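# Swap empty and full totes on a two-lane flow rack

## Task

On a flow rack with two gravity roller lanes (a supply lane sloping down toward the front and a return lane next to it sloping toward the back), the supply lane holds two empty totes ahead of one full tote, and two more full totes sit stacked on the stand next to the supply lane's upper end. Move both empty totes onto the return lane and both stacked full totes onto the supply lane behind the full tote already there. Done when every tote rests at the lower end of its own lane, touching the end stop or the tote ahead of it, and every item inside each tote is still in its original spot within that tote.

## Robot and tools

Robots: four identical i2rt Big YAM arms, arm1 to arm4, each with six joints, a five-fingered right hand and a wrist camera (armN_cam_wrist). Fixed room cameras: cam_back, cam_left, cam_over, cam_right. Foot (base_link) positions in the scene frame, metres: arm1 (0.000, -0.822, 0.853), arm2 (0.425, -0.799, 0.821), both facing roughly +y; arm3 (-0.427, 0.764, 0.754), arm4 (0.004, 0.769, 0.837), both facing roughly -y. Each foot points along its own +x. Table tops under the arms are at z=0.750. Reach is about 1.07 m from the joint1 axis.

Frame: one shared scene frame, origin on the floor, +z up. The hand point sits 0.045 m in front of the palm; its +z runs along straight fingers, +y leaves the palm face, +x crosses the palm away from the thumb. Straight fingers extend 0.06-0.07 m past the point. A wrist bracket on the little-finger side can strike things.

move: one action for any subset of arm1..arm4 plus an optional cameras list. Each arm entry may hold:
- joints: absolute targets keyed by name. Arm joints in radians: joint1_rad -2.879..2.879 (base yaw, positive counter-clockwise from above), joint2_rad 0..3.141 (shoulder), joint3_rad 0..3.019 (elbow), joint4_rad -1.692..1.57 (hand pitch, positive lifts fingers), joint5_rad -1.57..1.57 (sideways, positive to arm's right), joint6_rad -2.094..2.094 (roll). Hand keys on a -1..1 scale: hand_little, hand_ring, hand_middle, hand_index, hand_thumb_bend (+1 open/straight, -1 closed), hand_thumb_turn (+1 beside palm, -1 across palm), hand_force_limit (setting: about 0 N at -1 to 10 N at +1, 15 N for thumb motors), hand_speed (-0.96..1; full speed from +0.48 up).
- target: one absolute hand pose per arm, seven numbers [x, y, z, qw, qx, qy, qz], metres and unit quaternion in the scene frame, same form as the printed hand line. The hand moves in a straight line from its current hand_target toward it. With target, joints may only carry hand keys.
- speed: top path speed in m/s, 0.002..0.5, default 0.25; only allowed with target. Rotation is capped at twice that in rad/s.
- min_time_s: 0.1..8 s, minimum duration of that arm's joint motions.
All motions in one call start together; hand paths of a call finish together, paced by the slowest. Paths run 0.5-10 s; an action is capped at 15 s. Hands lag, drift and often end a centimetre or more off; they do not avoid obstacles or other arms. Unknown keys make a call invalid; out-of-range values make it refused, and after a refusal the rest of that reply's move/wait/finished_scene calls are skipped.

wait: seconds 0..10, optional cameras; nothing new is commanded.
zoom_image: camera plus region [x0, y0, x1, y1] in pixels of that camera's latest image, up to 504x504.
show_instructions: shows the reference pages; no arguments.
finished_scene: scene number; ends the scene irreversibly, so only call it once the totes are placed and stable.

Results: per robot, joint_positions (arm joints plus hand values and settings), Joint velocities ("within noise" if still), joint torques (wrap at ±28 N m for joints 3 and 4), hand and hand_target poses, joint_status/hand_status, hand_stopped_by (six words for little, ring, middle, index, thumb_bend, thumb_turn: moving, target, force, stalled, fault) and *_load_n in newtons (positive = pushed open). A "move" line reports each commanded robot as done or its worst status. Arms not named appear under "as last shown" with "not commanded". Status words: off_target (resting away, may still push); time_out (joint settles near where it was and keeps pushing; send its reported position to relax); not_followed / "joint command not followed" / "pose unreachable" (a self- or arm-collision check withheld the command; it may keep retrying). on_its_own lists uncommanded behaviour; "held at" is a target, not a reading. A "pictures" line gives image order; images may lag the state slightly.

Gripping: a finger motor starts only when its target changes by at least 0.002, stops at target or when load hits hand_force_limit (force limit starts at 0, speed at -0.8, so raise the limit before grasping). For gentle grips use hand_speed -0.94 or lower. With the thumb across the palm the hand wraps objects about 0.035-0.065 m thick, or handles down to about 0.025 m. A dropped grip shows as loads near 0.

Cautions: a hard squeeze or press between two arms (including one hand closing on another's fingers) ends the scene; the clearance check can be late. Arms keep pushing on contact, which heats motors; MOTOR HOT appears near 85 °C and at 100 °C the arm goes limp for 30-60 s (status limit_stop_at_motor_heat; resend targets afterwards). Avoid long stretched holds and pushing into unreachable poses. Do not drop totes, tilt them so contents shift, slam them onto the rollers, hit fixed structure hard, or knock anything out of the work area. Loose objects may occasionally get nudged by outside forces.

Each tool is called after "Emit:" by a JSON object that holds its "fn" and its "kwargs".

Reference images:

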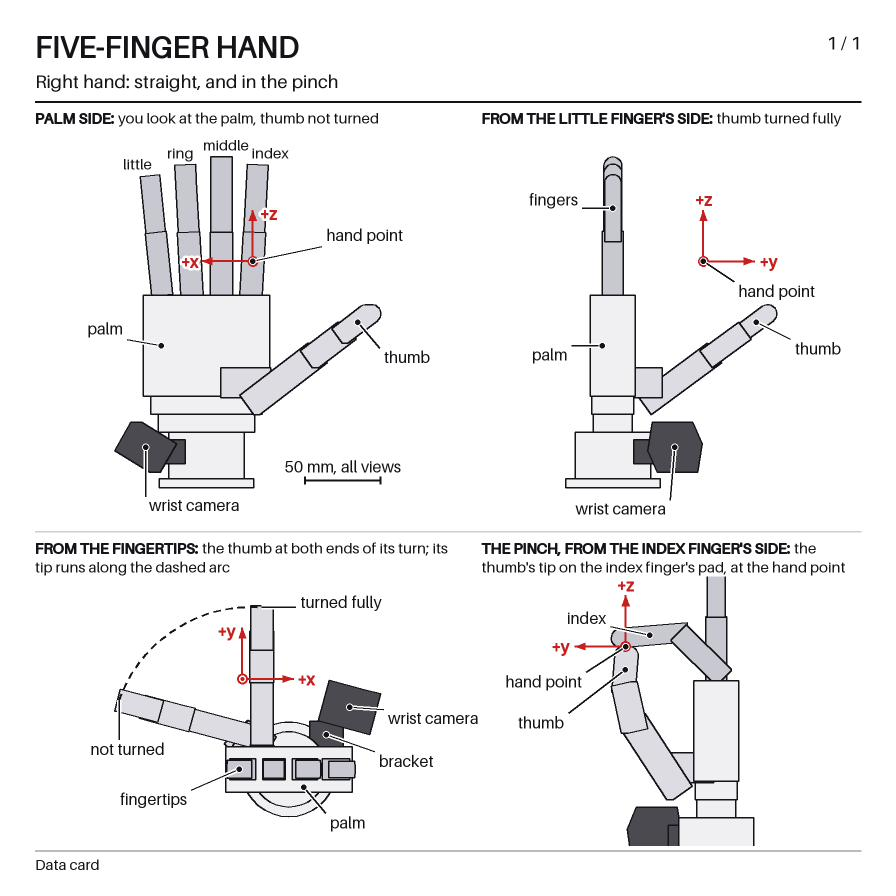

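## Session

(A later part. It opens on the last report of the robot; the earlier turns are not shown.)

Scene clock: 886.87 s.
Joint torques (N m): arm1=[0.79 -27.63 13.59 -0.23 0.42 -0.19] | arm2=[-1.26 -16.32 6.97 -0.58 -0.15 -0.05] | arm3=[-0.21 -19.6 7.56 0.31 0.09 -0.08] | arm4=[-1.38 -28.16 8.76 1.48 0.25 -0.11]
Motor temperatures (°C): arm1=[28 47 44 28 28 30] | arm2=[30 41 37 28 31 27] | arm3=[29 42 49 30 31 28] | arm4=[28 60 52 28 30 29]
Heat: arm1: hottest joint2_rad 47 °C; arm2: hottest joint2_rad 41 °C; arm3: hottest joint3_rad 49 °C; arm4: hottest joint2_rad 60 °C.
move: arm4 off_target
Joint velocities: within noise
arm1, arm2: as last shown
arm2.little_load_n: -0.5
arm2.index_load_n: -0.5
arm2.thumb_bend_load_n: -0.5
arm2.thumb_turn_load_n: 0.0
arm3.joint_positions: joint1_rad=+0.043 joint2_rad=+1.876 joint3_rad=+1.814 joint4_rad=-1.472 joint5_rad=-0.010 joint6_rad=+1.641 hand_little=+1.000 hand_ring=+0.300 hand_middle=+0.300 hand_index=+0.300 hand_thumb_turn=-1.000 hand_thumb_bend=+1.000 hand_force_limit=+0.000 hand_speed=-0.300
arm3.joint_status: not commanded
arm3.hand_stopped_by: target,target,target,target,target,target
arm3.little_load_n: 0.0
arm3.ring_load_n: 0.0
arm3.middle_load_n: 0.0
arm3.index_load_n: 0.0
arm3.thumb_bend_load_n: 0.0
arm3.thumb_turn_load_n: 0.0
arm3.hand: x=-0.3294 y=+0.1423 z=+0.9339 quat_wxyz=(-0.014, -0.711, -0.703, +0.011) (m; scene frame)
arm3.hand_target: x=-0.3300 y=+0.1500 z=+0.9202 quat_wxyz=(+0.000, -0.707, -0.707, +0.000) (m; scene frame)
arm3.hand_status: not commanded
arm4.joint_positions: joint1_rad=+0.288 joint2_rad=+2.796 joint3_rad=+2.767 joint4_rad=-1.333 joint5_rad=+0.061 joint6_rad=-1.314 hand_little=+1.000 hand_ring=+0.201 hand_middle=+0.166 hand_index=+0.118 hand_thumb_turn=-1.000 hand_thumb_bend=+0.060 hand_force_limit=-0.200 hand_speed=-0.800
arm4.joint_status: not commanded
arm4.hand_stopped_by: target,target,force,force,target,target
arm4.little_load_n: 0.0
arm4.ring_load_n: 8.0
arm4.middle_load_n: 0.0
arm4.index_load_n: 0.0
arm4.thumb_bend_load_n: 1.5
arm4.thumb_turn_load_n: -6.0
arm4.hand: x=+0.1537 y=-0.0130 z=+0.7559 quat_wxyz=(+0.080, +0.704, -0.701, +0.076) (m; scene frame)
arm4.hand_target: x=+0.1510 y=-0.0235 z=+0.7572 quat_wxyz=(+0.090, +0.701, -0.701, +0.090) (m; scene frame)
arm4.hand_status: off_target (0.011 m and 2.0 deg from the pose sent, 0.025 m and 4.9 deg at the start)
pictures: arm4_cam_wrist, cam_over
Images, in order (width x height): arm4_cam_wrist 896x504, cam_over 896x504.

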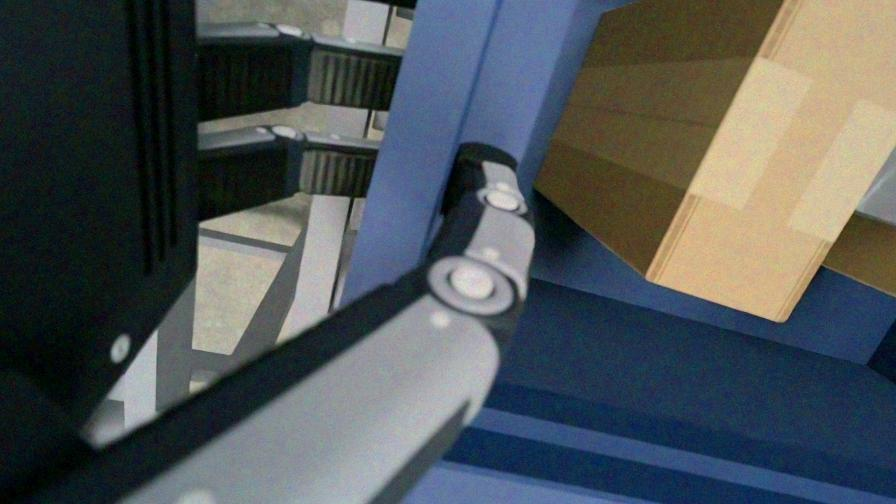

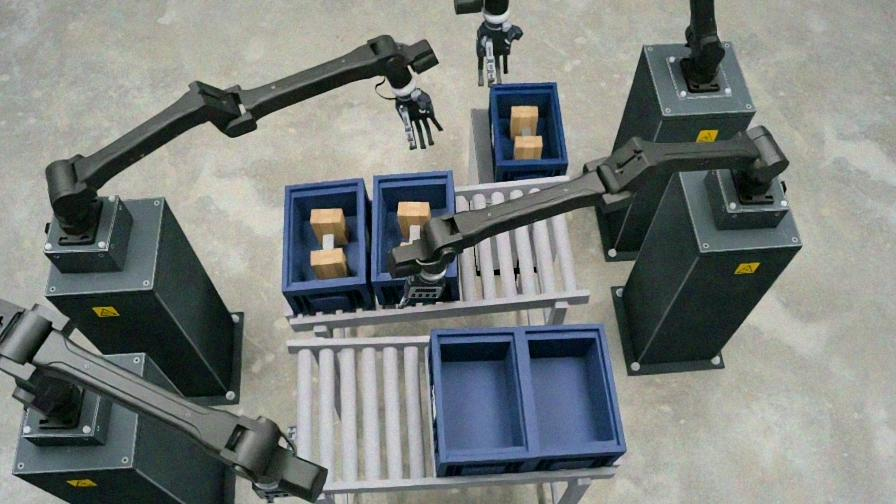

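Emit:
{"fn": "move", "kwargs": {"arm4": {"joints": {"hand_ring": 0.3, "hand_middle": 0.3, "hand_index": 0.3, "hand_thumb_bend": 1.0, "hand_speed": -0.7}}, "cameras": ["arm4_cam_wrist", "cam_over", "cam_left"]}}

Emit:
{"fn": "zoom_image", "kwargs": {"camera": "cam_over", "region": [340, 150, 500, 310]}}

Scene clock: 901.13 s.
Joint torques (N m): arm1=[0.85 -27.69 13.57 -0.23 0.42 -0.18] | arm2=[-1.26 -16.5 6.98 -0.61 -0.14 -0.03] | arm3=[0.21 -19.49 7.38 0.1 0.12 -0.07] | arm4=[-1.38 -27.52 8.69 0.5 0.22 -0.1]
Motor temperatures (°C): arm1=[28 47 45 28 28 30] | arm2=[30 41 37 28 31 27] | arm3=[29 41 49 30 31 28] | arm4=[28 57 51 28 30 29]
Heat: arm1: hottest joint2_rad 47 °C; arm2: hottest joint2_rad 41 °C; arm3: hottest joint3_rad 49 °C; arm4: hottest joint2_rad 57 °C.
move: arm4 done
Joint velocities: within noise
arm1, arm2, arm3: as last shown
arm2.little_load_n: 0.0
arm2.ring_load_n: 0.5
arm2.index_load_n: 0.0
arm2.thumb_bend_load_n: 0.0
arm4.joint_positions: joint1_rad=+0.288 joint2_rad=+2.796 joint3_rad=+2.767 joint4_rad=-1.309 joint5_rad=+0.061 joint6_rad=-1.314 hand_little=+1.000 hand_ring=+0.300 hand_middle=+0.300 hand_index=+0.300 hand_thumb_turn=-1.000 hand_thumb_bend=+1.000 hand_force_limit=-0.200 hand_speed=-0.700
arm4.joint_status: all done
arm4.hand_stopped_by: target,target,target,target,target,target
arm4.little_load_n: 0.0
arm4.ring_load_n: 0.0
arm4.middle_load_n: 0.0
arm4.index_load_n: 1.5
arm4.thumb_bend_load_n: 0.0
arm4.thumb_turn_load_n: 0.0
arm4.hand: x=+0.1553 y=-0.0193 z=+0.7566 quat_wxyz=(+0.087, +0.703, -0.700, +0.086) (m; scene frame)
arm4.hand_target: x=+0.1510 y=-0.0236 z=+0.7573 quat_wxyz=(+0.090, +0.701, -0.701, +0.090) (m; scene frame)
arm4.hand_status: not commanded
pictures: arm4_cam_wrist, cam_left, cam_over
Images, in order (width x height): arm4_cam_wrist 896x504, cam_left 896x504, cam_over 896x504.

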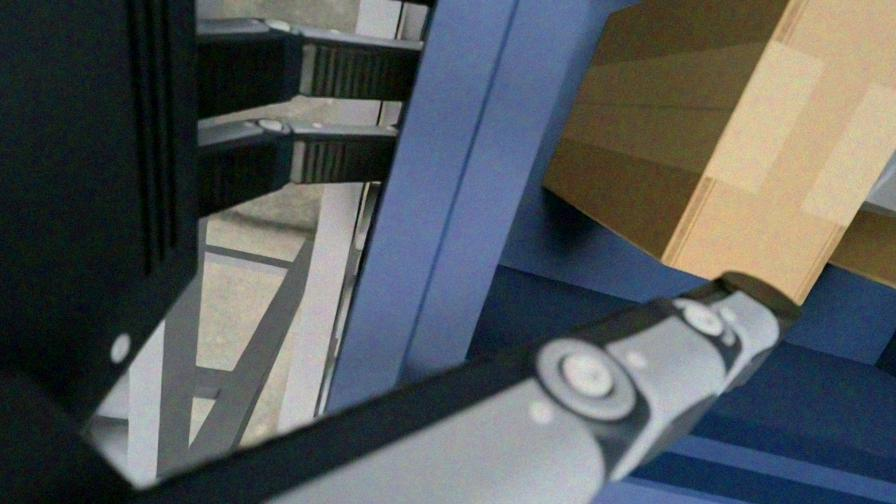

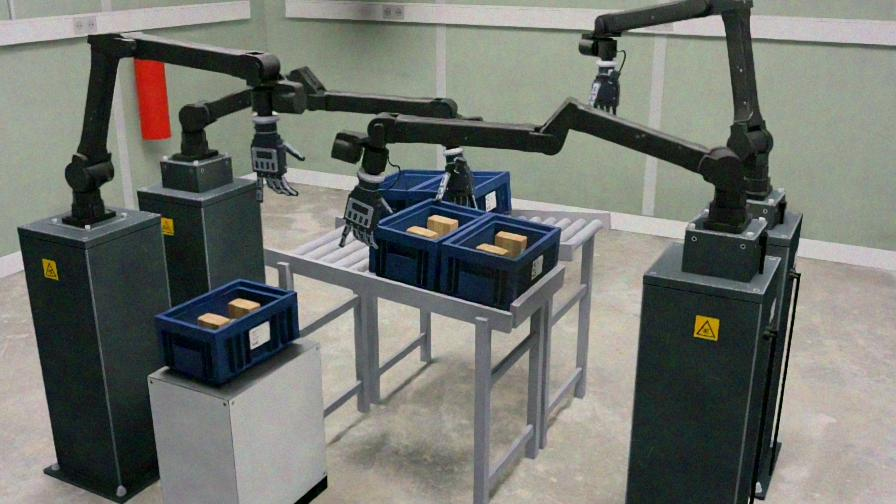

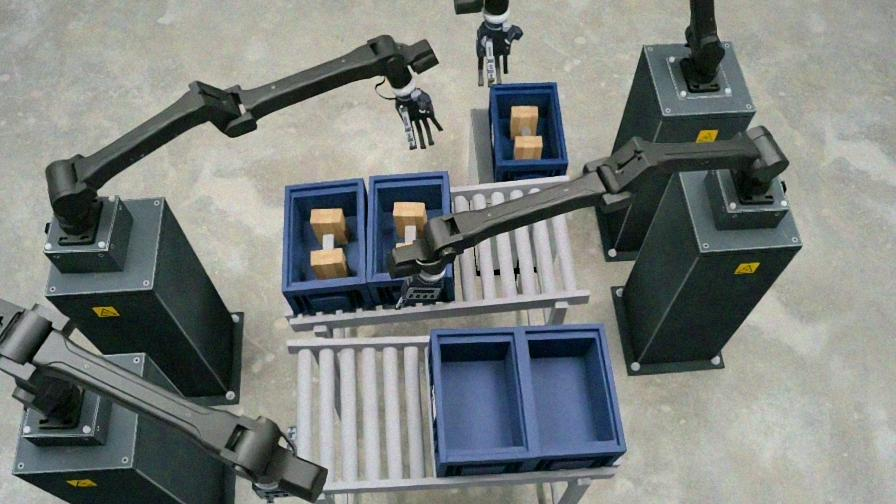

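Scaled by 3.150.

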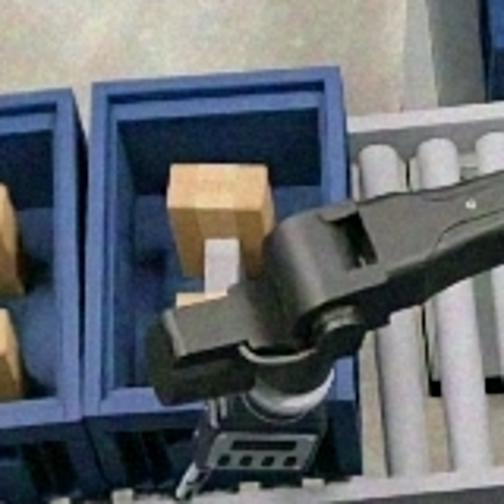

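Emit:
{"fn": "move", "kwargs": {"arm4": {"target": [0.235, -0.018, 0.762, 0.07, 0.7036, -0.7036, 0.07], "speed": 0.1}, "cameras": ["cam_over", "cam_left", "cam_back"]}}

Emit:
{"fn": "zoom_image", "kwargs": {"camera": "cam_over", "region": [270, 160, 470, 330]}}

Emit:
{"fn": "zoom_image", "kwargs": {"camera": "cam_left", "region": [350, 180, 580, 330]}}

Scene clock: 909.80 s.
Joint torques (N m): arm1=[0.79 -27.63 13.57 -0.23 0.41 -0.18] | arm2=[-1.2 -16.44 7.04 -0.59 -0.15 -0.04] | arm3=[1.38 -18.84 7.49 0.09 0.15 -0.04] | arm4=[-1.2 -25 10.91 1.1 0.07 0.01]
Motor temperatures (°C): arm1=[28 48 45 28 28 30] | arm2=[30 41 37 28 31 27] | arm3=[29 41 48 30 31 28] | arm4=[28 57 51 28 30 29]
Heat: arm1: hottest joint2_rad 48 °C; arm2: hottest joint2_rad 41 °C; arm3: hottest joint3_rad 48 °C; arm4: hottest joint2_rad 57 °C.
move: arm4 off_target
Joint velocities: within noise
arm1, arm2, arm3: as last shown
arm2.ring_load_n: 0.0
arm2.middle_load_n: 0.5
arm2.thumb_bend_load_n: -0.5
arm4.joint_positions: joint1_rad=+0.380 joint2_rad=+2.833 joint3_rad=+2.879 joint4_rad=-1.350 joint5_rad=+0.064 joint6_rad=-1.253 hand_little=+1.000 hand_ring=+0.300 hand_middle=+0.300 hand_index=+0.300 hand_thumb_turn=-1.000 hand_thumb_bend=+1.000 hand_force_limit=-0.200 hand_speed=-0.700
arm4.joint_status: not commanded
arm4.hand_stopped_by: target,target,target,target,target,target
arm4.little_load_n: 0.0
arm4.ring_load_n: 0.0
arm4.middle_load_n: 0.0
arm4.index_load_n: 0.0
arm4.thumb_bend_load_n: 0.0
arm4.thumb_turn_load_n: 0.0
arm4.hand: x=+0.2323 y=-0.0086 z=+0.7708 quat_wxyz=(+0.088, +0.712, -0.688, +0.107) (m; scene frame)
arm4.hand_target: x=+0.2343 y=-0.0163 z=+0.7621 quat_wxyz=(+0.093, +0.707, -0.691, +0.119) (m; scene frame)
arm4.hand_status: off_target (0.013 m and 5.1 deg from the pose sent, 0.080 m and 2.7 deg at the start; a joint's target at an end of its range on 30 of 44 steps)
pictures: cam_back, cam_left, cam_over
Images, in order (width x height): cam_back 896x504, cam_left 896x504, cam_over 896x504.

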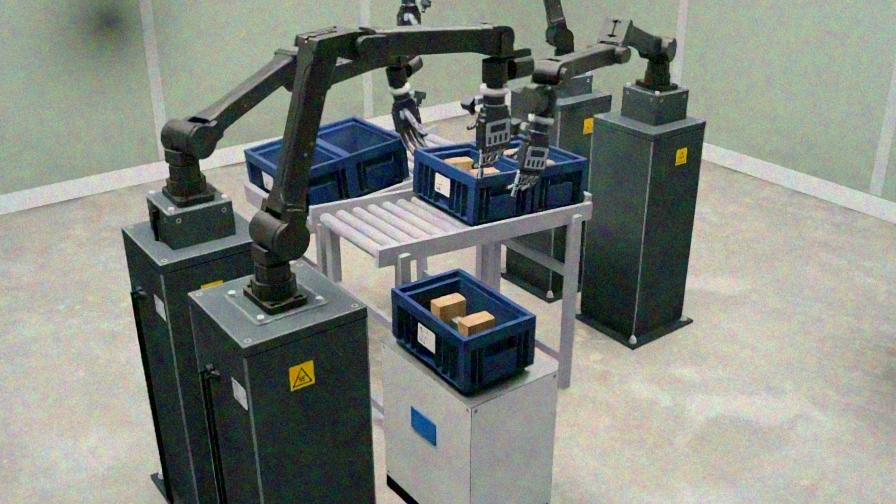

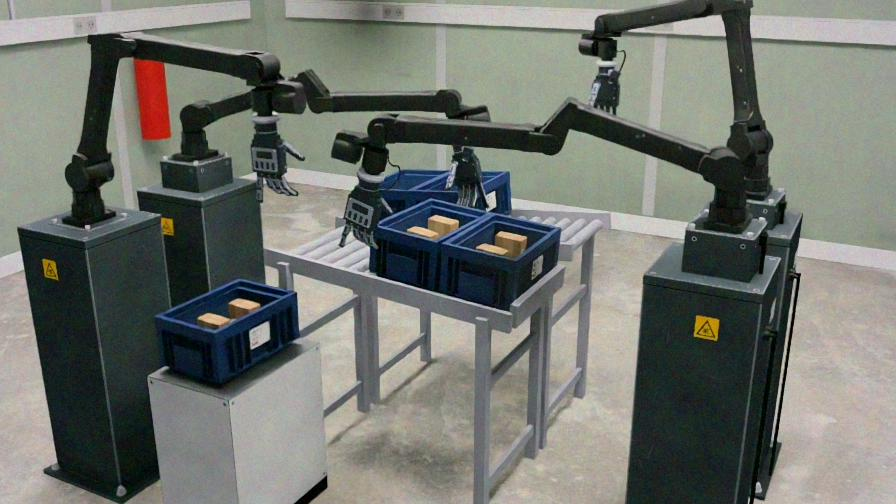

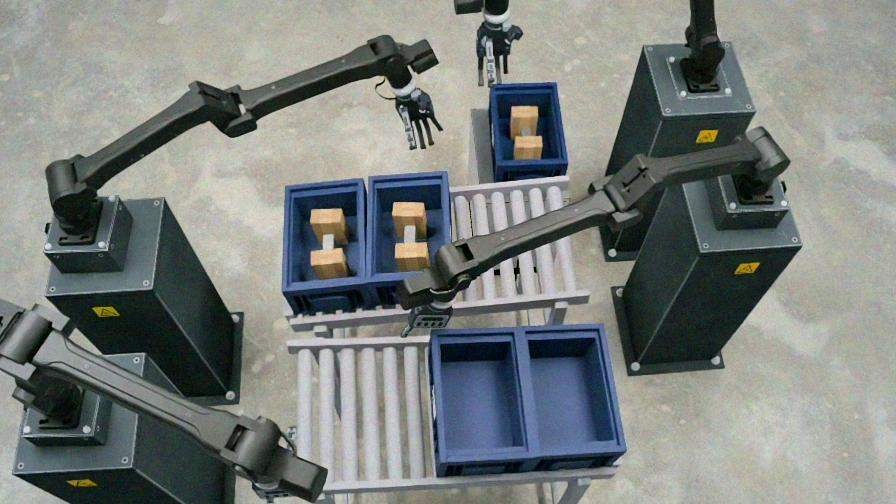

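Scaled by 2.520.

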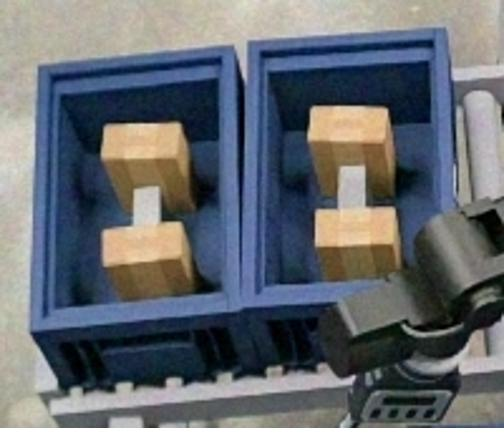

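Scaled by 2.191.

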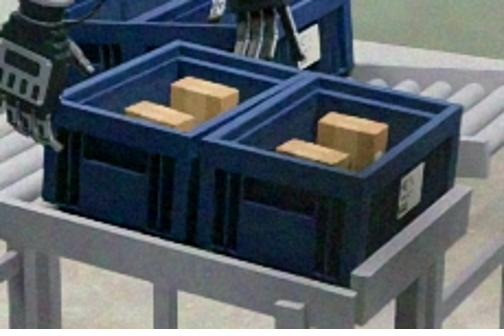

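Emit:
{"fn": "move", "kwargs": {"arm4": {"target": [0.20, 0.12, 0.93, 0, 0.7071, -0.7071, 0], "speed": 0.25}, "arm1": {"target": [-0.24, -0.17, 0.88, 0, 0.7071, 0.7071, 0], "speed": 0.2}, "arm3": {"target": [-0.55, 0.18, 0.90, 0, 0.7071, 0.7071, 0], "speed": 0.25}}}

Emit:
{"fn": "move", "kwargs": {"arm4": {"target": [-0.05, 0.24, 0.93, 0, 0.7071, -0.7071, 0], "speed": 0.25, "joints": {"hand_ring": 1.0, "hand_middle": 1.0, "hand_index": 1.0, "hand_speed": 0}}, "arm1": {"target": [-0.22, -0.38, 0.94, 0, 0.7071, 0.7071, 0], "speed": 0.2}, "arm3": {"target": [-0.65, 0.24, 0.80, 0, 0.7071, 0.7071, 0], "speed": 0.25}}}

Emit:
{"fn": "move", "kwargs": {"arm4": {"target": [-0.255, 0.30, 0.84, 0, 0.7071, -0.7071, 0], "speed": 0.2}, "arm3": {"target": [-0.65, 0.255, 0.65, 0, 0.7071, 0.7071, 0], "speed": 0.2}, "cameras": ["arm3_cam_wrist", "arm4_cam_wrist", "cam_back"]}}

Scene clock: 930.90 s.
Joint torques (N m): arm1=[1.08 -28.45 9.16 -0.43 0.1 0.05] | arm2=[-1.26 -16.5 6.97 -0.57 -0.15 -0.04] | arm3=[0.85 -18.02 9.11 0.64 -0.02 -0.11] | arm4=[-0.97 -24.53 5.85 -0.1 -0.03 -0.02]
Motor temperatures (°C): arm1=[28 49 45 28 28 30] | arm2=[30 41 37 28 31 27] | arm3=[29 41 48 30 31 28] | arm4=[28 56 51 28 30 29]
Heat: arm1: hottest joint2_rad 49 °C; arm2: hottest joint2_rad 41 °C; arm3: hottest joint3_rad 48 °C; arm4: hottest joint2_rad 56 °C.
move: arm1 done; arm3 off_target; arm4 off_target
Joint velocities: within noise
arm1.joint_positions: joint1_rad=+0.450 joint2_rad=+2.496 joint3_rad=+2.458 joint4_rad=-1.541 joint5_rad=-0.001 joint6_rad=-1.169 hand_little=+1.000 hand_ring=+0.300 hand_middle=+0.300 hand_index=+0.300 hand_thumb_turn=-1.000 hand_thumb_bend=+1.000 hand_force_limit=-0.400 hand_speed=-0.200
arm1.joint_status: not commanded
arm1.hand_stopped_by: target,target,target,target,target,target
arm1.little_load_n: 0.0
arm1.ring_load_n: 0.0
arm1.middle_load_n: 0.0
arm1.index_load_n: 0.0
arm1.thumb_bend_load_n: 0.0
arm1.thumb_turn_load_n: 0.0
arm1.hand: x=-0.2374 y=-0.1695 z=+0.8734 quat_wxyz=(+0.005, +0.704, +0.711, +0.000) (m; scene frame)
arm1.hand_target: x=-0.2399 y=-0.1700 z=+0.8800 quat_wxyz=(+0.000, +0.707, +0.707, +0.000) (m; scene frame)
arm1.hand_status: done (0.007 m and 0.8 deg from the pose sent, 0.151 m and 16.1 deg at the start)
arm2: as last shown
arm2.middle_load_n: 0.0
arm2.thumb_bend_load_n: 0.0
arm3.joint_positions: joint1_rad=-0.344 joint2_rad=+1.866 joint3_rad=+1.742 joint4_rad=-1.437 joint5_rad=-0.006 joint6_rad=+1.259 hand_little=+1.000 hand_ring=+0.300 hand_middle=+0.300 hand_index=+0.300 hand_thumb_turn=-1.000 hand_thumb_bend=+1.000 hand_force_limit=+0.000 hand_speed=-0.300
arm3.joint_status: not commanded
arm3.hand_stopped_by: target,target,target,target,target,target
arm3.little_load_n: 0.0
arm3.ring_load_n: 0.0
arm3.middle_load_n: 0.0
arm3.index_load_n: 0.0
arm3.thumb_bend_load_n: 0.0
arm3.thumb_turn_load_n: 0.0
arm3.hand: x=-0.5522 y=+0.1844 z=+0.9121 quat_wxyz=(-0.002, -0.713, -0.701, +0.005) (m; scene frame)
arm3.hand_target: x=-0.5500 y=+0.1803 z=+0.9001 quat_wxyz=(+0.000, -0.707, -0.707, +0.000) (m; scene frame)
arm3.hand_status: off_target (0.013 m and 1.2 deg from the pose sent, 0.226 m and 2.1 deg at the start)
arm4.joint_positions: joint1_rad=+0.380 joint2_rad=+2.387 joint3_rad=+2.474 joint4_rad=-1.628 joint5_rad=+0.000 joint6_rad=-1.219 hand_little=+1.000 hand_ring=+0.300 hand_middle=+0.300 hand_index=+0.300 hand_thumb_turn=-1.000 hand_thumb_bend=+1.000 hand_force_limit=-0.200 hand_speed=-0.700
arm4.joint_status: not commanded
arm4.hand_stopped_by: target,target,target,target,target,target
arm4.little_load_n: 0.0
arm4.ring_load_n: 0.0
arm4.middle_load_n: 0.0
arm4.index_load_n: 0.0
arm4.thumb_bend_load_n: 0.0
arm4.thumb_turn_load_n: 0.0
arm4.hand: x=+0.2017 y=+0.1140 z=+0.9445 quat_wxyz=(+0.008, +0.710, -0.704, +0.015) (m; scene frame)
arm4.hand_target: x=+0.1999 y=+0.1200 z=+0.9303 quat_wxyz=(+0.000, +0.707, -0.707, +0.000) (m; scene frame)
arm4.hand_status: off_target (0.016 m and 2.1 deg from the pose sent, 0.207 m and 16.0 deg at the start)
pictures: none

Scene clock: 933.00 s.
Joint torques (N m): arm1=[1.9 -19.72 8.62 -0.1 0.21 0.03] | arm2=[-1.2 -16.5 6.99 -0.61 -0.15 -0.04] | arm3=[0.32 -17.55 6.9 0.77 0.01 -0.01] | arm4=[-0.5 -18.49 5.65 0.57 -0.01 -0.15]
Motor temperatures (°C): arm1=[28 49 45 28 28 30] | arm2=[30 41 37 28 31 27] | arm3=[29 41 48 30 31 28] | arm4=[28 56 50 28 30 29]
Heat: arm1: hottest joint2_rad 49 °C; arm2: hottest joint2_rad 41 °C; arm3: hottest joint3_rad 48 °C; arm4: hottest joint2_rad 56 °C.
move: arm1 done; arm3 off_target; arm4 done
Joint velocities: within noise
arm1.joint_positions: joint1_rad=+0.565 joint2_rad=+1.846 joint3_rad=+1.513 joint4_rad=-1.254 joint5_rad=-0.005 joint6_rad=-1.049 hand_little=+1.000 hand_ring=+0.300 hand_middle=+0.300 hand_index=+0.300 hand_thumb_turn=-1.000 hand_thumb_bend=+1.000 hand_force_limit=-0.400 hand_speed=-0.200
arm1.joint_status: not commanded
arm1.hand_stopped_by: target,target,target,target,target,target
arm1.little_load_n: 0.0
arm1.ring_load_n: 0.0
arm1.middle_load_n: 0.5
arm1.index_load_n: 0.0
arm1.thumb_bend_load_n: 0.0
arm1.thumb_turn_load_n: 0.5
arm1.hand: x=-0.2152 y=-0.3801 z=+0.9362 quat_wxyz=(+0.009, +0.705, +0.709, -0.002) (m; scene frame)
arm1.hand_target: x=-0.2200 y=-0.3801 z=+0.9400 quat_wxyz=(+0.000, +0.707, +0.707, +0.000) (m; scene frame)
arm1.hand_status: done (0.006 m and 1.1 deg from the pose sent, 0.222 m and 0.8 deg at the start)
arm2: as last shown
arm3.joint_positions: joint1_rad=-0.538 joint2_rad=+1.905 joint3_rad=+1.543 joint4_rad=-1.184 joint5_rad=-0.006 joint6_rad=+1.059 hand_little=+1.000 hand_ring=+0.300 hand_middle=+0.300 hand_index=+0.300 hand_thumb_turn=-1.000 hand_thumb_bend=+1.000 hand_force_limit=+0.000 hand_speed=-0.300
arm3.joint_status: not commanded
arm3.hand_stopped_by: target,target,target,target,target,target
arm3.little_load_n: 0.0
arm3.ring_load_n: 0.0
arm3.middle_load_n: 0.0
arm3.index_load_n: 0.0
arm3.thumb_bend_load_n: 0.0
arm3.thumb_turn_load_n: 0.0
arm3.hand: x=-0.6525 y=+0.2350 z=+0.8176 quat_wxyz=(-0.003, -0.711, -0.703, +0.013) (m; scene frame)
arm3.hand_target: x=-0.6498 y=+0.2403 z=+0.8003 quat_wxyz=(+0.000, -0.707, -0.707, +0.000) (m; scene frame)
arm3.hand_status: off_target (0.018 m and 1.7 deg from the pose sent, 0.159 m and 1.2 deg at the start)
arm4.joint_positions: joint1_rad=+0.029 joint2_rad=+1.869 joint3_rad=+1.580 joint4_rad=-1.283 joint5_rad=+0.000 joint6_rad=-1.551 hand_little=+1.000 hand_ring=+1.000 hand_middle=+1.000 hand_index=+1.000 hand_thumb_turn=-1.000 hand_thumb_bend=+1.000 hand_force_limit=-0.200 hand_speed=+0.000
arm4.joint_status: all done
arm4.hand_stopped_by: target,target,target,target,target,target
arm4.little_load_n: 0.0
arm4.ring_load_n: 0.0
arm4.middle_load_n: 0.0
arm4.index_load_n: 0.0
arm4.thumb_bend_load_n: -0.5
arm4.thumb_turn_load_n: 0.0
arm4.hand: x=-0.0509 y=+0.2372 z=+0.9356 quat_wxyz=(+0.002, +0.703, -0.711, +0.001) (m; scene frame)
arm4.hand_target: x=-0.0501 y=+0.2400 z=+0.9300 quat_wxyz=(+0.000, +0.707, -0.707, +0.000) (m; scene frame)
arm4.hand_status: done (0.006 m and 0.7 deg from the pose sent, 0.282 m and 2.1 deg at the start)
pictures: none

Scene clock: 935.10 s.
Joint torques (N m): arm1=[1.85 -19.72 8.61 -0.08 0.21 0.05] | arm2=[-1.38 -16.67 6.98 -0.62 -0.15 -0.04] | arm3=[-0.56 -18.55 5.61 0.54 0 -0.01] | arm4=[-0.62 -16.03 5.34 0.58 0.08 -0.14]
Motor temperatures (°C): arm1=[28 48 45 28 28 30] | arm2=[30 41 37 28 31 27] | arm3=[29 40 48 30 31 28] | arm4=[28 56 50 28 30 29]
Heat: arm1: hottest joint2_rad 48 °C; arm2: hottest joint2_rad 41 °C; arm3: hottest joint3_rad 48 °C; arm4: hottest joint2_rad 56 °C.
move: arm3 off_target; arm4 off_target
Joint velocities: within noise
arm1: as last shown
arm1.middle_load_n: 0.0
arm1.thumb_turn_load_n: 0.0
arm1.hand: x=-0.2153 y=-0.3801 z=+0.9362 quat_wxyz=(+0.009, +0.705, +0.709, -0.002) (m; scene frame)
arm2.joint_positions: joint1_rad=-0.424 joint2_rad=+1.801 joint3_rad=+1.635 joint4_rad=-1.385 joint5_rad=-0.002 joint6_rad=+1.096 hand_little=+1.000 hand_ring=+0.300 hand_middle=+0.300 hand_index=+0.300 hand_thumb_turn=-1.000 hand_thumb_bend=+1.000 hand_force_limit=-0.300 hand_speed=+0.000
arm2.joint_status: not commanded
arm2.hand_stopped_by: target,target,target,target,target,target
arm2.little_load_n: 0.0
arm2.ring_load_n: 0.0
arm2.middle_load_n: 0.0
arm2.index_load_n: 0.0
arm2.thumb_bend_load_n: -0.5
arm2.thumb_turn_load_n: 0.0
arm2.hand: x=+0.6169 y=-0.2726 z=+0.9738 quat_wxyz=(-0.011, +0.708, -0.706, -0.002) (m; scene frame)
arm2.hand_target: x=+0.6199 y=-0.2799 z=+0.9700 quat_wxyz=(+0.000, +0.707, -0.707, +0.000) (m; scene frame)
arm2.hand_status: not commanded
arm3.joint_positions: joint1_rad=-0.543 joint2_rad=+2.088 joint3_rad=+1.380 joint4_rad=-0.843 joint5_rad=-0.006 joint6_rad=+1.047 hand_little=+1.000 hand_ring=+0.300 hand_middle=+0.300 hand_index=+0.300 hand_thumb_turn=-1.000 hand_thumb_bend=+1.000 hand_force_limit=+0.000 hand_speed=-0.300
arm3.joint_status: not commanded
arm3.hand_stopped_by: target,target,target,target,target,target
arm3.little_load_n: 0.0
arm3.ring_load_n: 0.0
arm3.middle_load_n: 0.0
arm3.index_load_n: 0.0
arm3.thumb_bend_load_n: 0.0
arm3.thumb_turn_load_n: 0.0
arm3.hand: x=-0.6502 y=+0.2462 z=+0.6645 quat_wxyz=(-0.002, -0.708, -0.706, +0.011) (m; scene frame)
arm3.hand_target: x=-0.6499 y=+0.2552 z=+0.6503 quat_wxyz=(+0.000, -0.707, -0.707, +0.000) (m; scene frame)
arm3.hand_status: off_target (0.017 m and 1.3 deg from the pose sent, 0.169 m and 1.7 deg at the start)
arm4.joint_positions: joint1_rad=-0.358 joint2_rad=+1.885 joint3_rad=+1.381 joint4_rad=-1.047 joint5_rad=+0.000 joint6_rad=-1.940 hand_little=+1.000 hand_ring=+1.000 hand_middle=+1.000 hand_index=+1.000 hand_thumb_turn=-1.000 hand_thumb_bend=+1.000 hand_force_limit=-0.200 hand_speed=+0.000
arm4.joint_status: not commanded
arm4.hand_stopped_by: target,target,target,target,target,target
arm4.little_load_n: 0.0
arm4.ring_load_n: 0.5
arm4.middle_load_n: 0.0
arm4.index_load_n: 0.0
arm4.thumb_bend_load_n: 0.0
arm4.thumb_turn_load_n: 0.0
arm4.hand: x=-0.2566 y=+0.2957 z=+0.8572 quat_wxyz=(+0.012, +0.704, -0.710, +0.005) (m; scene frame)
arm4.hand_target: x=-0.2548 y=+0.3005 z=+0.8403 quat_wxyz=(+0.000, +0.707, -0.707, +0.000) (m; scene frame)
arm4.hand_status: off_target (0.018 m and 1.6 deg from the pose sent, 0.234 m and 0.7 deg at the start)
pictures: arm3_cam_wrist, arm4_cam_wrist, cam_back
Images, in order (width x height): arm3_cam_wrist 896x504, arm4_cam_wrist 896x504, cam_back 896x504.

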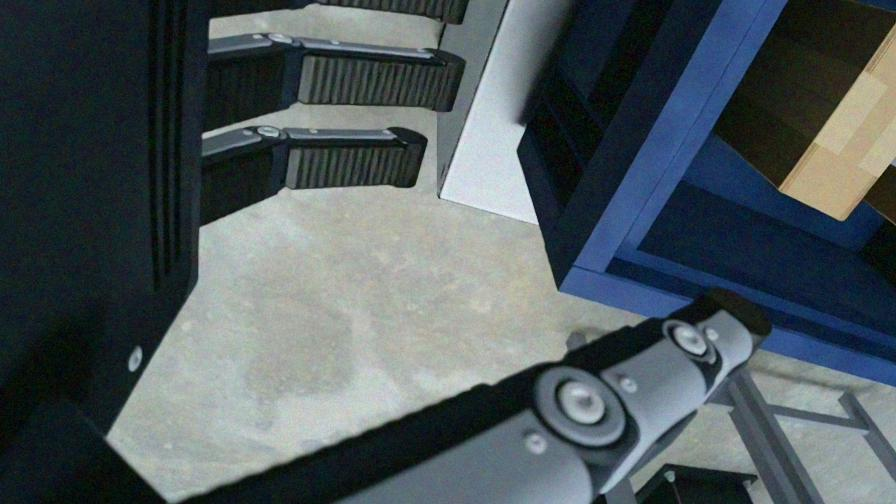

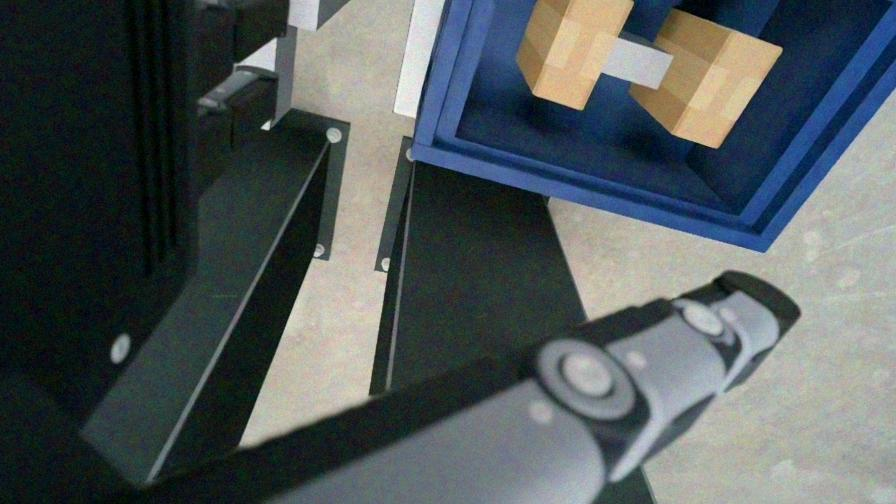

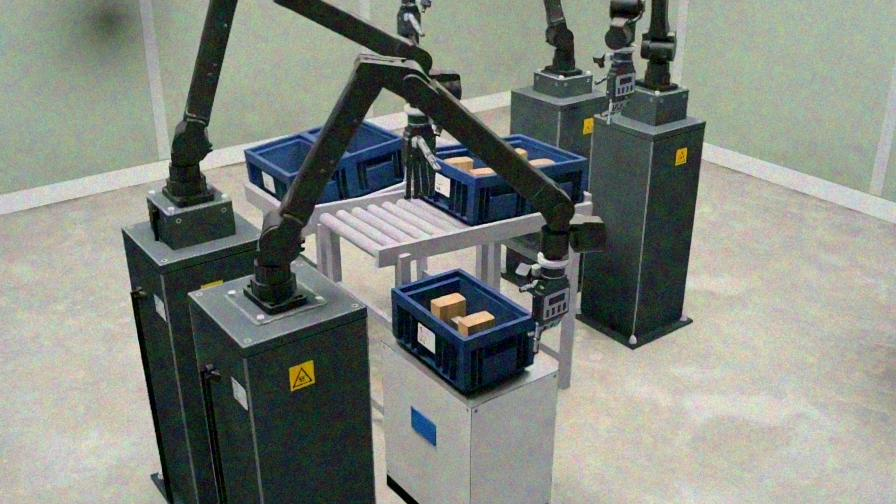

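Emit:
{"fn": "move", "kwargs": {"arm4": {"target": [-0.275, 0.310, 0.73, 0, 0.7071, -0.7071, 0], "speed": 0.15}, "arm3": {"target": [-0.635, 0.256, 0.608, 0, 0.7071, 0.7071, 0], "speed": 0.1}}}

Emit:
{"fn": "move", "kwargs": {"arm4": {"target": [-0.292, 0.303, 0.655, 0, 0.7071, -0.7071, 0], "speed": 0.1}, "arm3": {"target": [-0.612, 0.254, 0.606, 0, 0.7071, 0.7071, 0], "speed": 0.08}, "cameras": ["arm3_cam_wrist", "arm4_cam_wrist"]}}

Scene clock: 946.37 s.
Joint torques (N m): arm1=[1.73 -19.72 8.59 -0.08 0.21 0.05] | arm2=[-1.32 -16.56 6.99 -0.61 -0.14 -0.04] | arm3=[0.44 -18.14 4.98 0.68 0.08 0.14] | arm4=[-1.79 -17.2 4.72 0.59 0.06 -0.14]
Motor temperatures (°C): arm1=[28 48 44 28 28 30] | arm2=[30 41 37 28 31 27] | arm3=[29 39 47 30 31 28] | arm4=[28 55 49 28 30 29]
Heat: arm1: hottest joint2_rad 48 °C; arm2: hottest joint2_rad 41 °C; arm3: hottest joint3_rad 47 °C; arm4: hottest joint2_rad 55 °C.
move: arm3 off_target; arm4 off_target
Joint velocities: within noise
arm1, arm2: as last shown
arm1.middle_load_n: 0.5
arm2.index_load_n: 0.5
arm3.joint_positions: joint1_rad=-0.535 joint2_rad=+2.145 joint3_rad=+1.348 joint4_rad=-0.747 joint5_rad=-0.006 joint6_rad=+1.048 hand_little=+1.000 hand_ring=+0.300 hand_middle=+0.300 hand_index=+0.300 hand_thumb_turn=-1.000 hand_thumb_bend=+1.000 hand_force_limit=+0.000 hand_speed=-0.300
arm3.joint_status: not commanded
arm3.hand_stopped_by: target,target,target,target,target,target
arm3.little_load_n: 0.0
arm3.ring_load_n: 0.0
arm3.middle_load_n: 0.5
arm3.index_load_n: 0.5
arm3.thumb_bend_load_n: -0.5
arm3.thumb_turn_load_n: 0.0
arm3.hand: x=-0.6439 y=+0.2488 z=+0.6252 quat_wxyz=(-0.003, -0.706, -0.708, +0.014) (m; scene frame)
arm3.hand_target: x=-0.6350 y=+0.2565 z=+0.6084 quat_wxyz=(+0.000, -0.707, -0.707, +0.000) (m; scene frame)
arm3.hand_status: off_target (0.021 m and 1.7 deg from the pose sent, 0.059 m and 1.3 deg at the start)
arm4.joint_positions: joint1_rad=-0.389 joint2_rad=+2.059 joint3_rad=+1.308 joint4_rad=-0.806 joint5_rad=+0.000 joint6_rad=-1.981 hand_little=+1.000 hand_ring=+1.000 hand_middle=+1.000 hand_index=+1.000 hand_thumb_turn=-1.000 hand_thumb_bend=+1.000 hand_force_limit=-0.200 hand_speed=+0.000
arm4.joint_status: not commanded
arm4.hand_stopped_by: target,target,target,target,target,target
arm4.little_load_n: 0.0
arm4.ring_load_n: 0.0
arm4.middle_load_n: 0.0
arm4.index_load_n: 0.0
arm4.thumb_bend_load_n: 0.0
arm4.thumb_turn_load_n: 0.0
arm4.hand: x=-0.2724 y=+0.3020 z=+0.7443 quat_wxyz=(+0.009, +0.708, -0.707, +0.004) (m; scene frame)
arm4.hand_target: x=-0.2747 y=+0.3102 z=+0.7303 quat_wxyz=(+0.000, +0.707, -0.707, +0.000) (m; scene frame)
arm4.hand_status: off_target (0.017 m and 1.1 deg from the pose sent, 0.129 m and 1.6 deg at the start)
pictures: none

Scene clock: 948.03 s.
Joint torques (N m): arm1=[1.9 -19.72 8.61 -0.08 0.22 0.05] | arm2=[-1.38 -16.5 6.97 -0.58 -0.16 -0.04] | arm3=[1.08 -18.96 4.66 0.7 0.07 0.11] | arm4=[-1.44 -17.44 6.63 0.47 0.1 -0.13]
Motor temperatures (°C): arm1=[28 48 44 28 28 30] | arm2=[30 41 37 28 31 27] | arm3=[29 39 47 30 31 28] | arm4=[28 55 49 28 30 29]
Heat: arm1: hottest joint2_rad 48 °C; arm2: hottest joint2_rad 41 °C; arm3: hottest joint3_rad 47 °C; arm4: hottest joint2_rad 55 °C.
move: arm3 off_target; arm4 off_target
Joint velocities: within noise
arm1, arm2: as last shown
arm1.ring_load_n: 0.5
arm1.middle_load_n: 0.0
arm2.index_load_n: 0.0
arm2.thumb_bend_load_n: 0.0
arm3.joint_positions: joint1_rad=-0.493 joint2_rad=+2.145 joint3_rad=+1.318 joint4_rad=-0.727 joint5_rad=-0.006 joint6_rad=+1.087 hand_little=+1.000 hand_ring=+0.300 hand_middle=+0.300 hand_index=+0.300 hand_thumb_turn=-1.000 hand_thumb_bend=+1.000 hand_force_limit=+0.000 hand_speed=-0.300
arm3.joint_status: not commanded
arm3.hand_stopped_by: target,target,target,target,target,target
arm3.little_load_n: 0.0
arm3.ring_load_n: 0.0
arm3.middle_load_n: 0.0
arm3.index_load_n: 0.0
arm3.thumb_bend_load_n: -0.5
arm3.thumb_turn_load_n: 0.0
arm3.hand: x=-0.6185 y=+0.2475 z=+0.6173 quat_wxyz=(-0.002, -0.705, -0.709, +0.009) (m; scene frame)
arm3.hand_target: x=-0.6120 y=+0.2543 z=+0.6062 quat_wxyz=(+0.000, -0.707, -0.707, +0.000) (m; scene frame)
arm3.hand_status: off_target (0.015 m and 1.1 deg from the pose sent, 0.038 m and 1.7 deg at the start)
arm4.joint_positions: joint1_rad=-0.411 joint2_rad=+2.226 joint3_rad=+1.318 joint4_rad=-0.687 joint5_rad=+0.000 joint6_rad=-2.005 hand_little=+1.000 hand_ring=+1.000 hand_middle=+1.000 hand_index=+1.000 hand_thumb_turn=-1.000 hand_thumb_bend=+1.000 hand_force_limit=-0.200 hand_speed=+0.000
arm4.joint_status: not commanded
arm4.hand_stopped_by: target,target,target,target,target,target
arm4.little_load_n: 0.5
arm4.ring_load_n: 0.0
arm4.middle_load_n: 0.0
arm4.index_load_n: 0.0
arm4.thumb_bend_load_n: 0.0
arm4.thumb_turn_load_n: 0.0
arm4.hand: x=-0.2805 y=+0.3135 z=+0.6598 quat_wxyz=(-0.009, +0.708, -0.706, -0.003) (m; scene frame)
arm4.hand_target: x=-0.2918 y=+0.3034 z=+0.6554 quat_wxyz=(+0.000, +0.707, -0.707, +0.000) (m; scene frame)
arm4.hand_status: off_target (0.016 m and 1.1 deg from the pose sent, 0.091 m and 1.1 deg at the start)
pictures: arm3_cam_wrist, arm4_cam_wrist
Images, in order (width x height): arm3_cam_wrist 896x504, arm4_cam_wrist 896x504.

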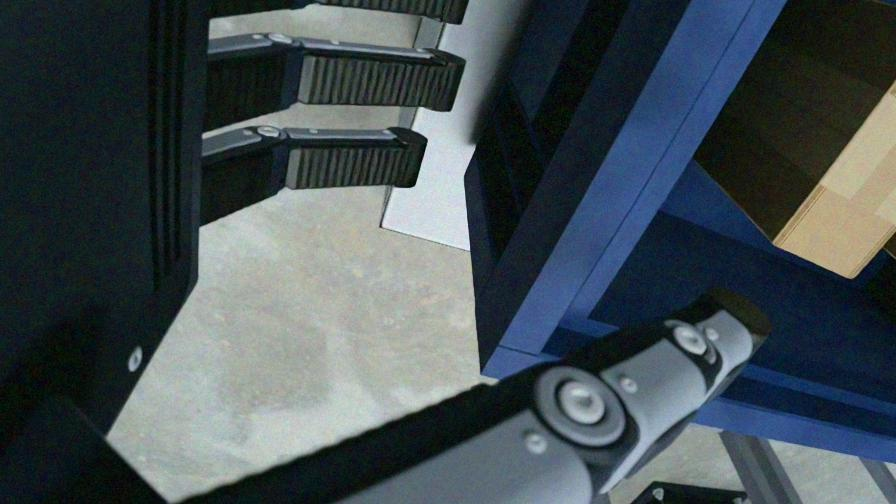

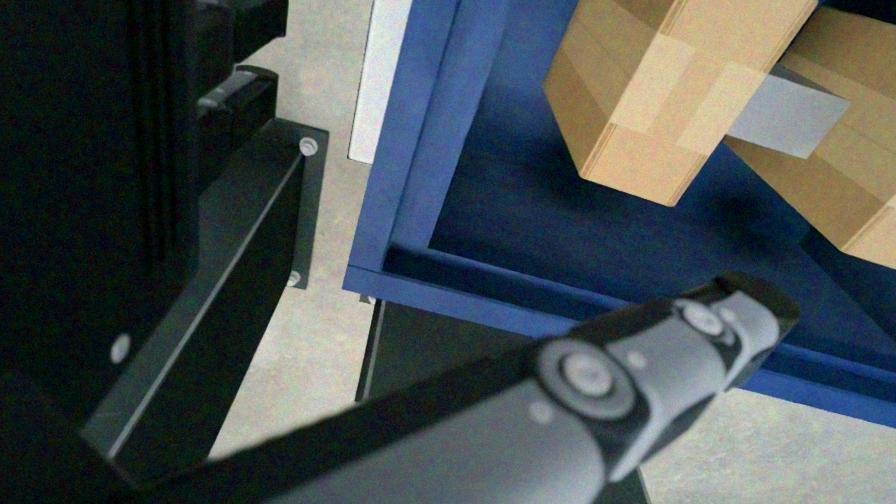

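Emit:
{"fn": "move", "kwargs": {"arm4": {"target": [-0.294, 0.293, 0.590, 0, 0.7071, -0.7071, 0], "speed": 0.08}, "arm3": {"target": [-0.608, 0.254, 0.594, 0, 0.7071, 0.7071, 0], "speed": 0.08}}}

Emit:
{"fn": "move", "kwargs": {"arm3": {"target": [-0.572, 0.253, 0.600, 0, 0.7071, 0.7071, 0], "speed": 0.08}, "cameras": ["arm3_cam_wrist", "arm4_cam_wrist"]}}

Scene clock: 961.50 s.
Joint torques (N m): arm1=[1.79 -19.72 8.61 -0.08 0.21 0.05] | arm2=[-1.49 -16.73 6.98 -0.64 -0.14 -0.04] | arm3=[1.14 -17.85 4.44 0.55 0.03 0.11] | arm4=[-1.2 -18.14 6.08 0.34 0.11 -0.11]
Motor temperatures (°C): arm1=[28 48 44 28 28 30] | arm2=[30 41 37 28 31 27] | arm3=[29 38 46 30 31 28] | arm4=[28 54 48 28 30 29]
Heat: arm1: hottest joint2_rad 48 °C; arm2: hottest joint2_rad 41 °C; arm3: hottest joint3_rad 46 °C; arm4: hottest joint2_rad 54 °C.
move: arm3 off_target; arm4 off_target
Joint velocities: within noise
arm1, arm2: as last shown
arm1.ring_load_n: 0.0
arm1.thumb_bend_load_n: -0.5
arm3.joint_positions: joint1_rad=-0.489 joint2_rad=+2.152 joint3_rad=+1.311 joint4_rad=-0.701 joint5_rad=-0.006 joint6_rad=+1.094 hand_little=+1.000 hand_ring=+0.300 hand_middle=+0.300 hand_index=+0.300 hand_thumb_turn=-1.000 hand_thumb_bend=+1.000 hand_force_limit=+0.000 hand_speed=-0.300
arm3.joint_status: not commanded
arm3.hand_stopped_by: target,target,target,target,target,target
arm3.little_load_n: 0.0
arm3.ring_load_n: 0.0
arm3.middle_load_n: 0.0
arm3.index_load_n: 0.0
arm3.thumb_bend_load_n: -0.5
arm3.thumb_turn_load_n: 0.0
arm3.hand: x=-0.6173 y=+0.2453 z=+0.6118 quat_wxyz=(-0.004, -0.706, -0.708, +0.015) (m; scene frame)
arm3.hand_target: x=-0.6079 y=+0.2544 z=+0.5946 quat_wxyz=(+0.000, -0.707, -0.707, +0.000) (m; scene frame)
arm3.hand_status: off_target (0.022 m and 1.8 deg from the pose sent, 0.026 m and 1.2 deg at the start)
arm4.joint_positions: joint1_rad=-0.411 joint2_rad=+2.373 joint3_rad=+1.389 joint4_rad=-0.606 joint5_rad=+0.000 joint6_rad=-2.005 hand_little=+1.000 hand_ring=+1.000 hand_middle=+1.000 hand_index=+1.000 hand_thumb_turn=-1.000 hand_thumb_bend=+1.000 hand_force_limit=-0.200 hand_speed=+0.000
arm4.joint_status: not commanded
arm4.hand_stopped_by: target,target,target,target,target,target
arm4.little_load_n: 0.0
arm4.ring_load_n: 0.0
arm4.middle_load_n: 0.0
arm4.index_load_n: 0.0
arm4.thumb_bend_load_n: -0.5
arm4.thumb_turn_load_n: 0.0
arm4.hand: x=-0.2861 y=+0.3013 z=+0.5988 quat_wxyz=(-0.007, +0.708, -0.706, -0.002) (m; scene frame)
arm4.hand_target: x=-0.2938 y=+0.2933 z=+0.5904 quat_wxyz=(+0.000, +0.707, -0.707, +0.000) (m; scene frame)
arm4.hand_status: off_target (0.014 m and 0.8 deg from the pose sent, 0.074 m and 1.1 deg at the start)
pictures: none

Scene clock: 962.67 s.
Joint torques (N m): arm1=[1.73 -19.6 8.62 -0.03 0.21 0.05] | arm2=[-1.2 -16.56 6.99 -0.54 -0.14 -0.04] | arm3=[2.43 -19.49 3.93 0.7 -0.2 0.15] | arm4=[-1.32 -17.85 6.06 0.44 0.08 -0.1]
Motor temperatures (°C): arm1=[28 48 43 28 28 30] | arm2=[30 41 37 28 31 27] | arm3=[29 38 46 30 31 28] | arm4=[28 54 48 28 30 29]
Heat: arm1: hottest joint2_rad 48 °C; arm2: hottest joint2_rad 41 °C; arm3: hottest joint3_rad 46 °C; arm4: hottest joint2_rad 54 °C.
move: arm3 done
Joint velocities: within noise
arm1, arm2, arm4: as last shown
arm1.ring_load_n: 0.5
arm1.thumb_bend_load_n: 0.0
arm3.joint_positions: joint1_rad=-0.429 joint2_rad=+2.150 joint3_rad=+1.265 joint4_rad=-0.687 joint5_rad=-0.001 joint6_rad=+1.155 hand_little=+1.000 hand_ring=+0.300 hand_middle=+0.300 hand_index=+0.300 hand_thumb_turn=-1.000 hand_thumb_bend=+1.000 hand_force_limit=+0.000 hand_speed=-0.300
arm3.joint_status: not commanded
arm3.hand_stopped_by: target,target,target,target,target,target
arm3.little_load_n: 0.0
arm3.ring_load_n: 0.0
arm3.middle_load_n: 0.0
arm3.index_load_n: 1.0
arm3.thumb_bend_load_n: -0.5
arm3.thumb_turn_load_n: 0.0
arm3.hand: x=-0.5802 y=+0.2507 z=+0.6007 quat_wxyz=(+0.003, -0.706, -0.708, +0.002) (m; scene frame)
arm3.hand_target: x=-0.5720 y=+0.2531 z=+0.6000 quat_wxyz=(+0.000, -0.707, -0.707, +0.000) (m; scene frame)
arm3.hand_status: done (0.009 m and 0.4 deg from the pose sent, 0.048 m and 1.8 deg at the start)
pictures: arm3_cam_wrist, arm4_cam_wrist
Images, in order (width x height): arm3_cam_wrist 896x504, arm4_cam_wrist 896x504.

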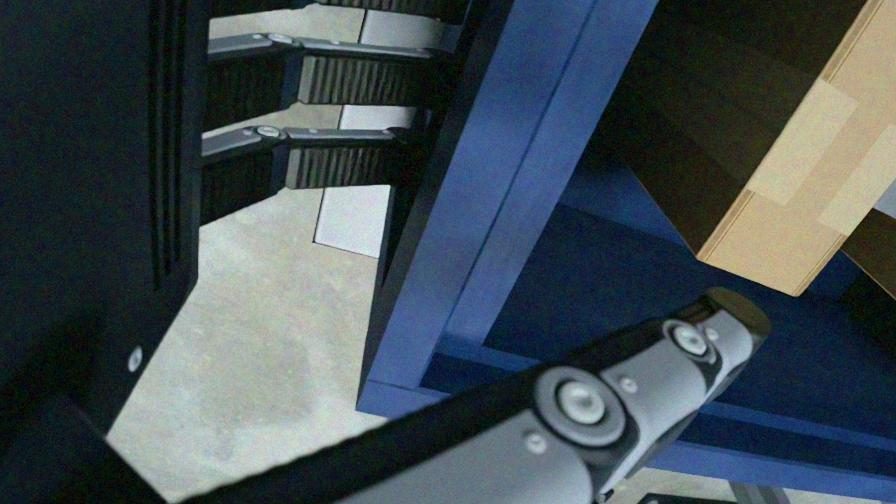

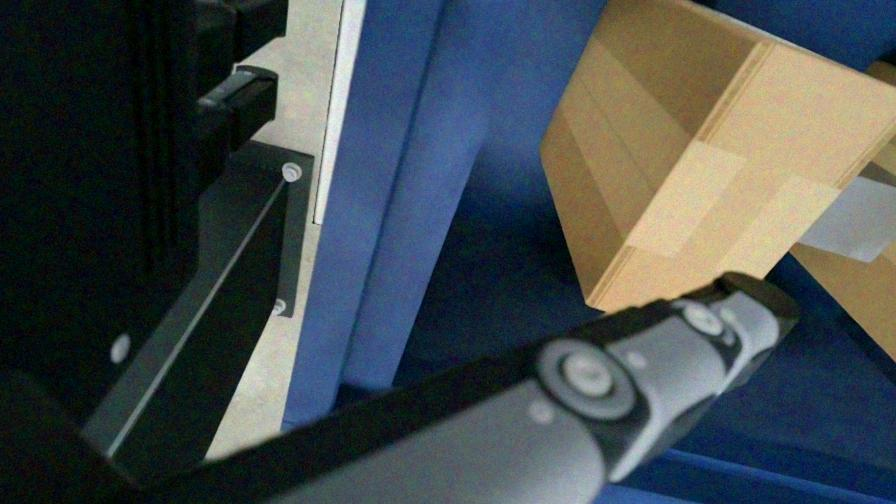

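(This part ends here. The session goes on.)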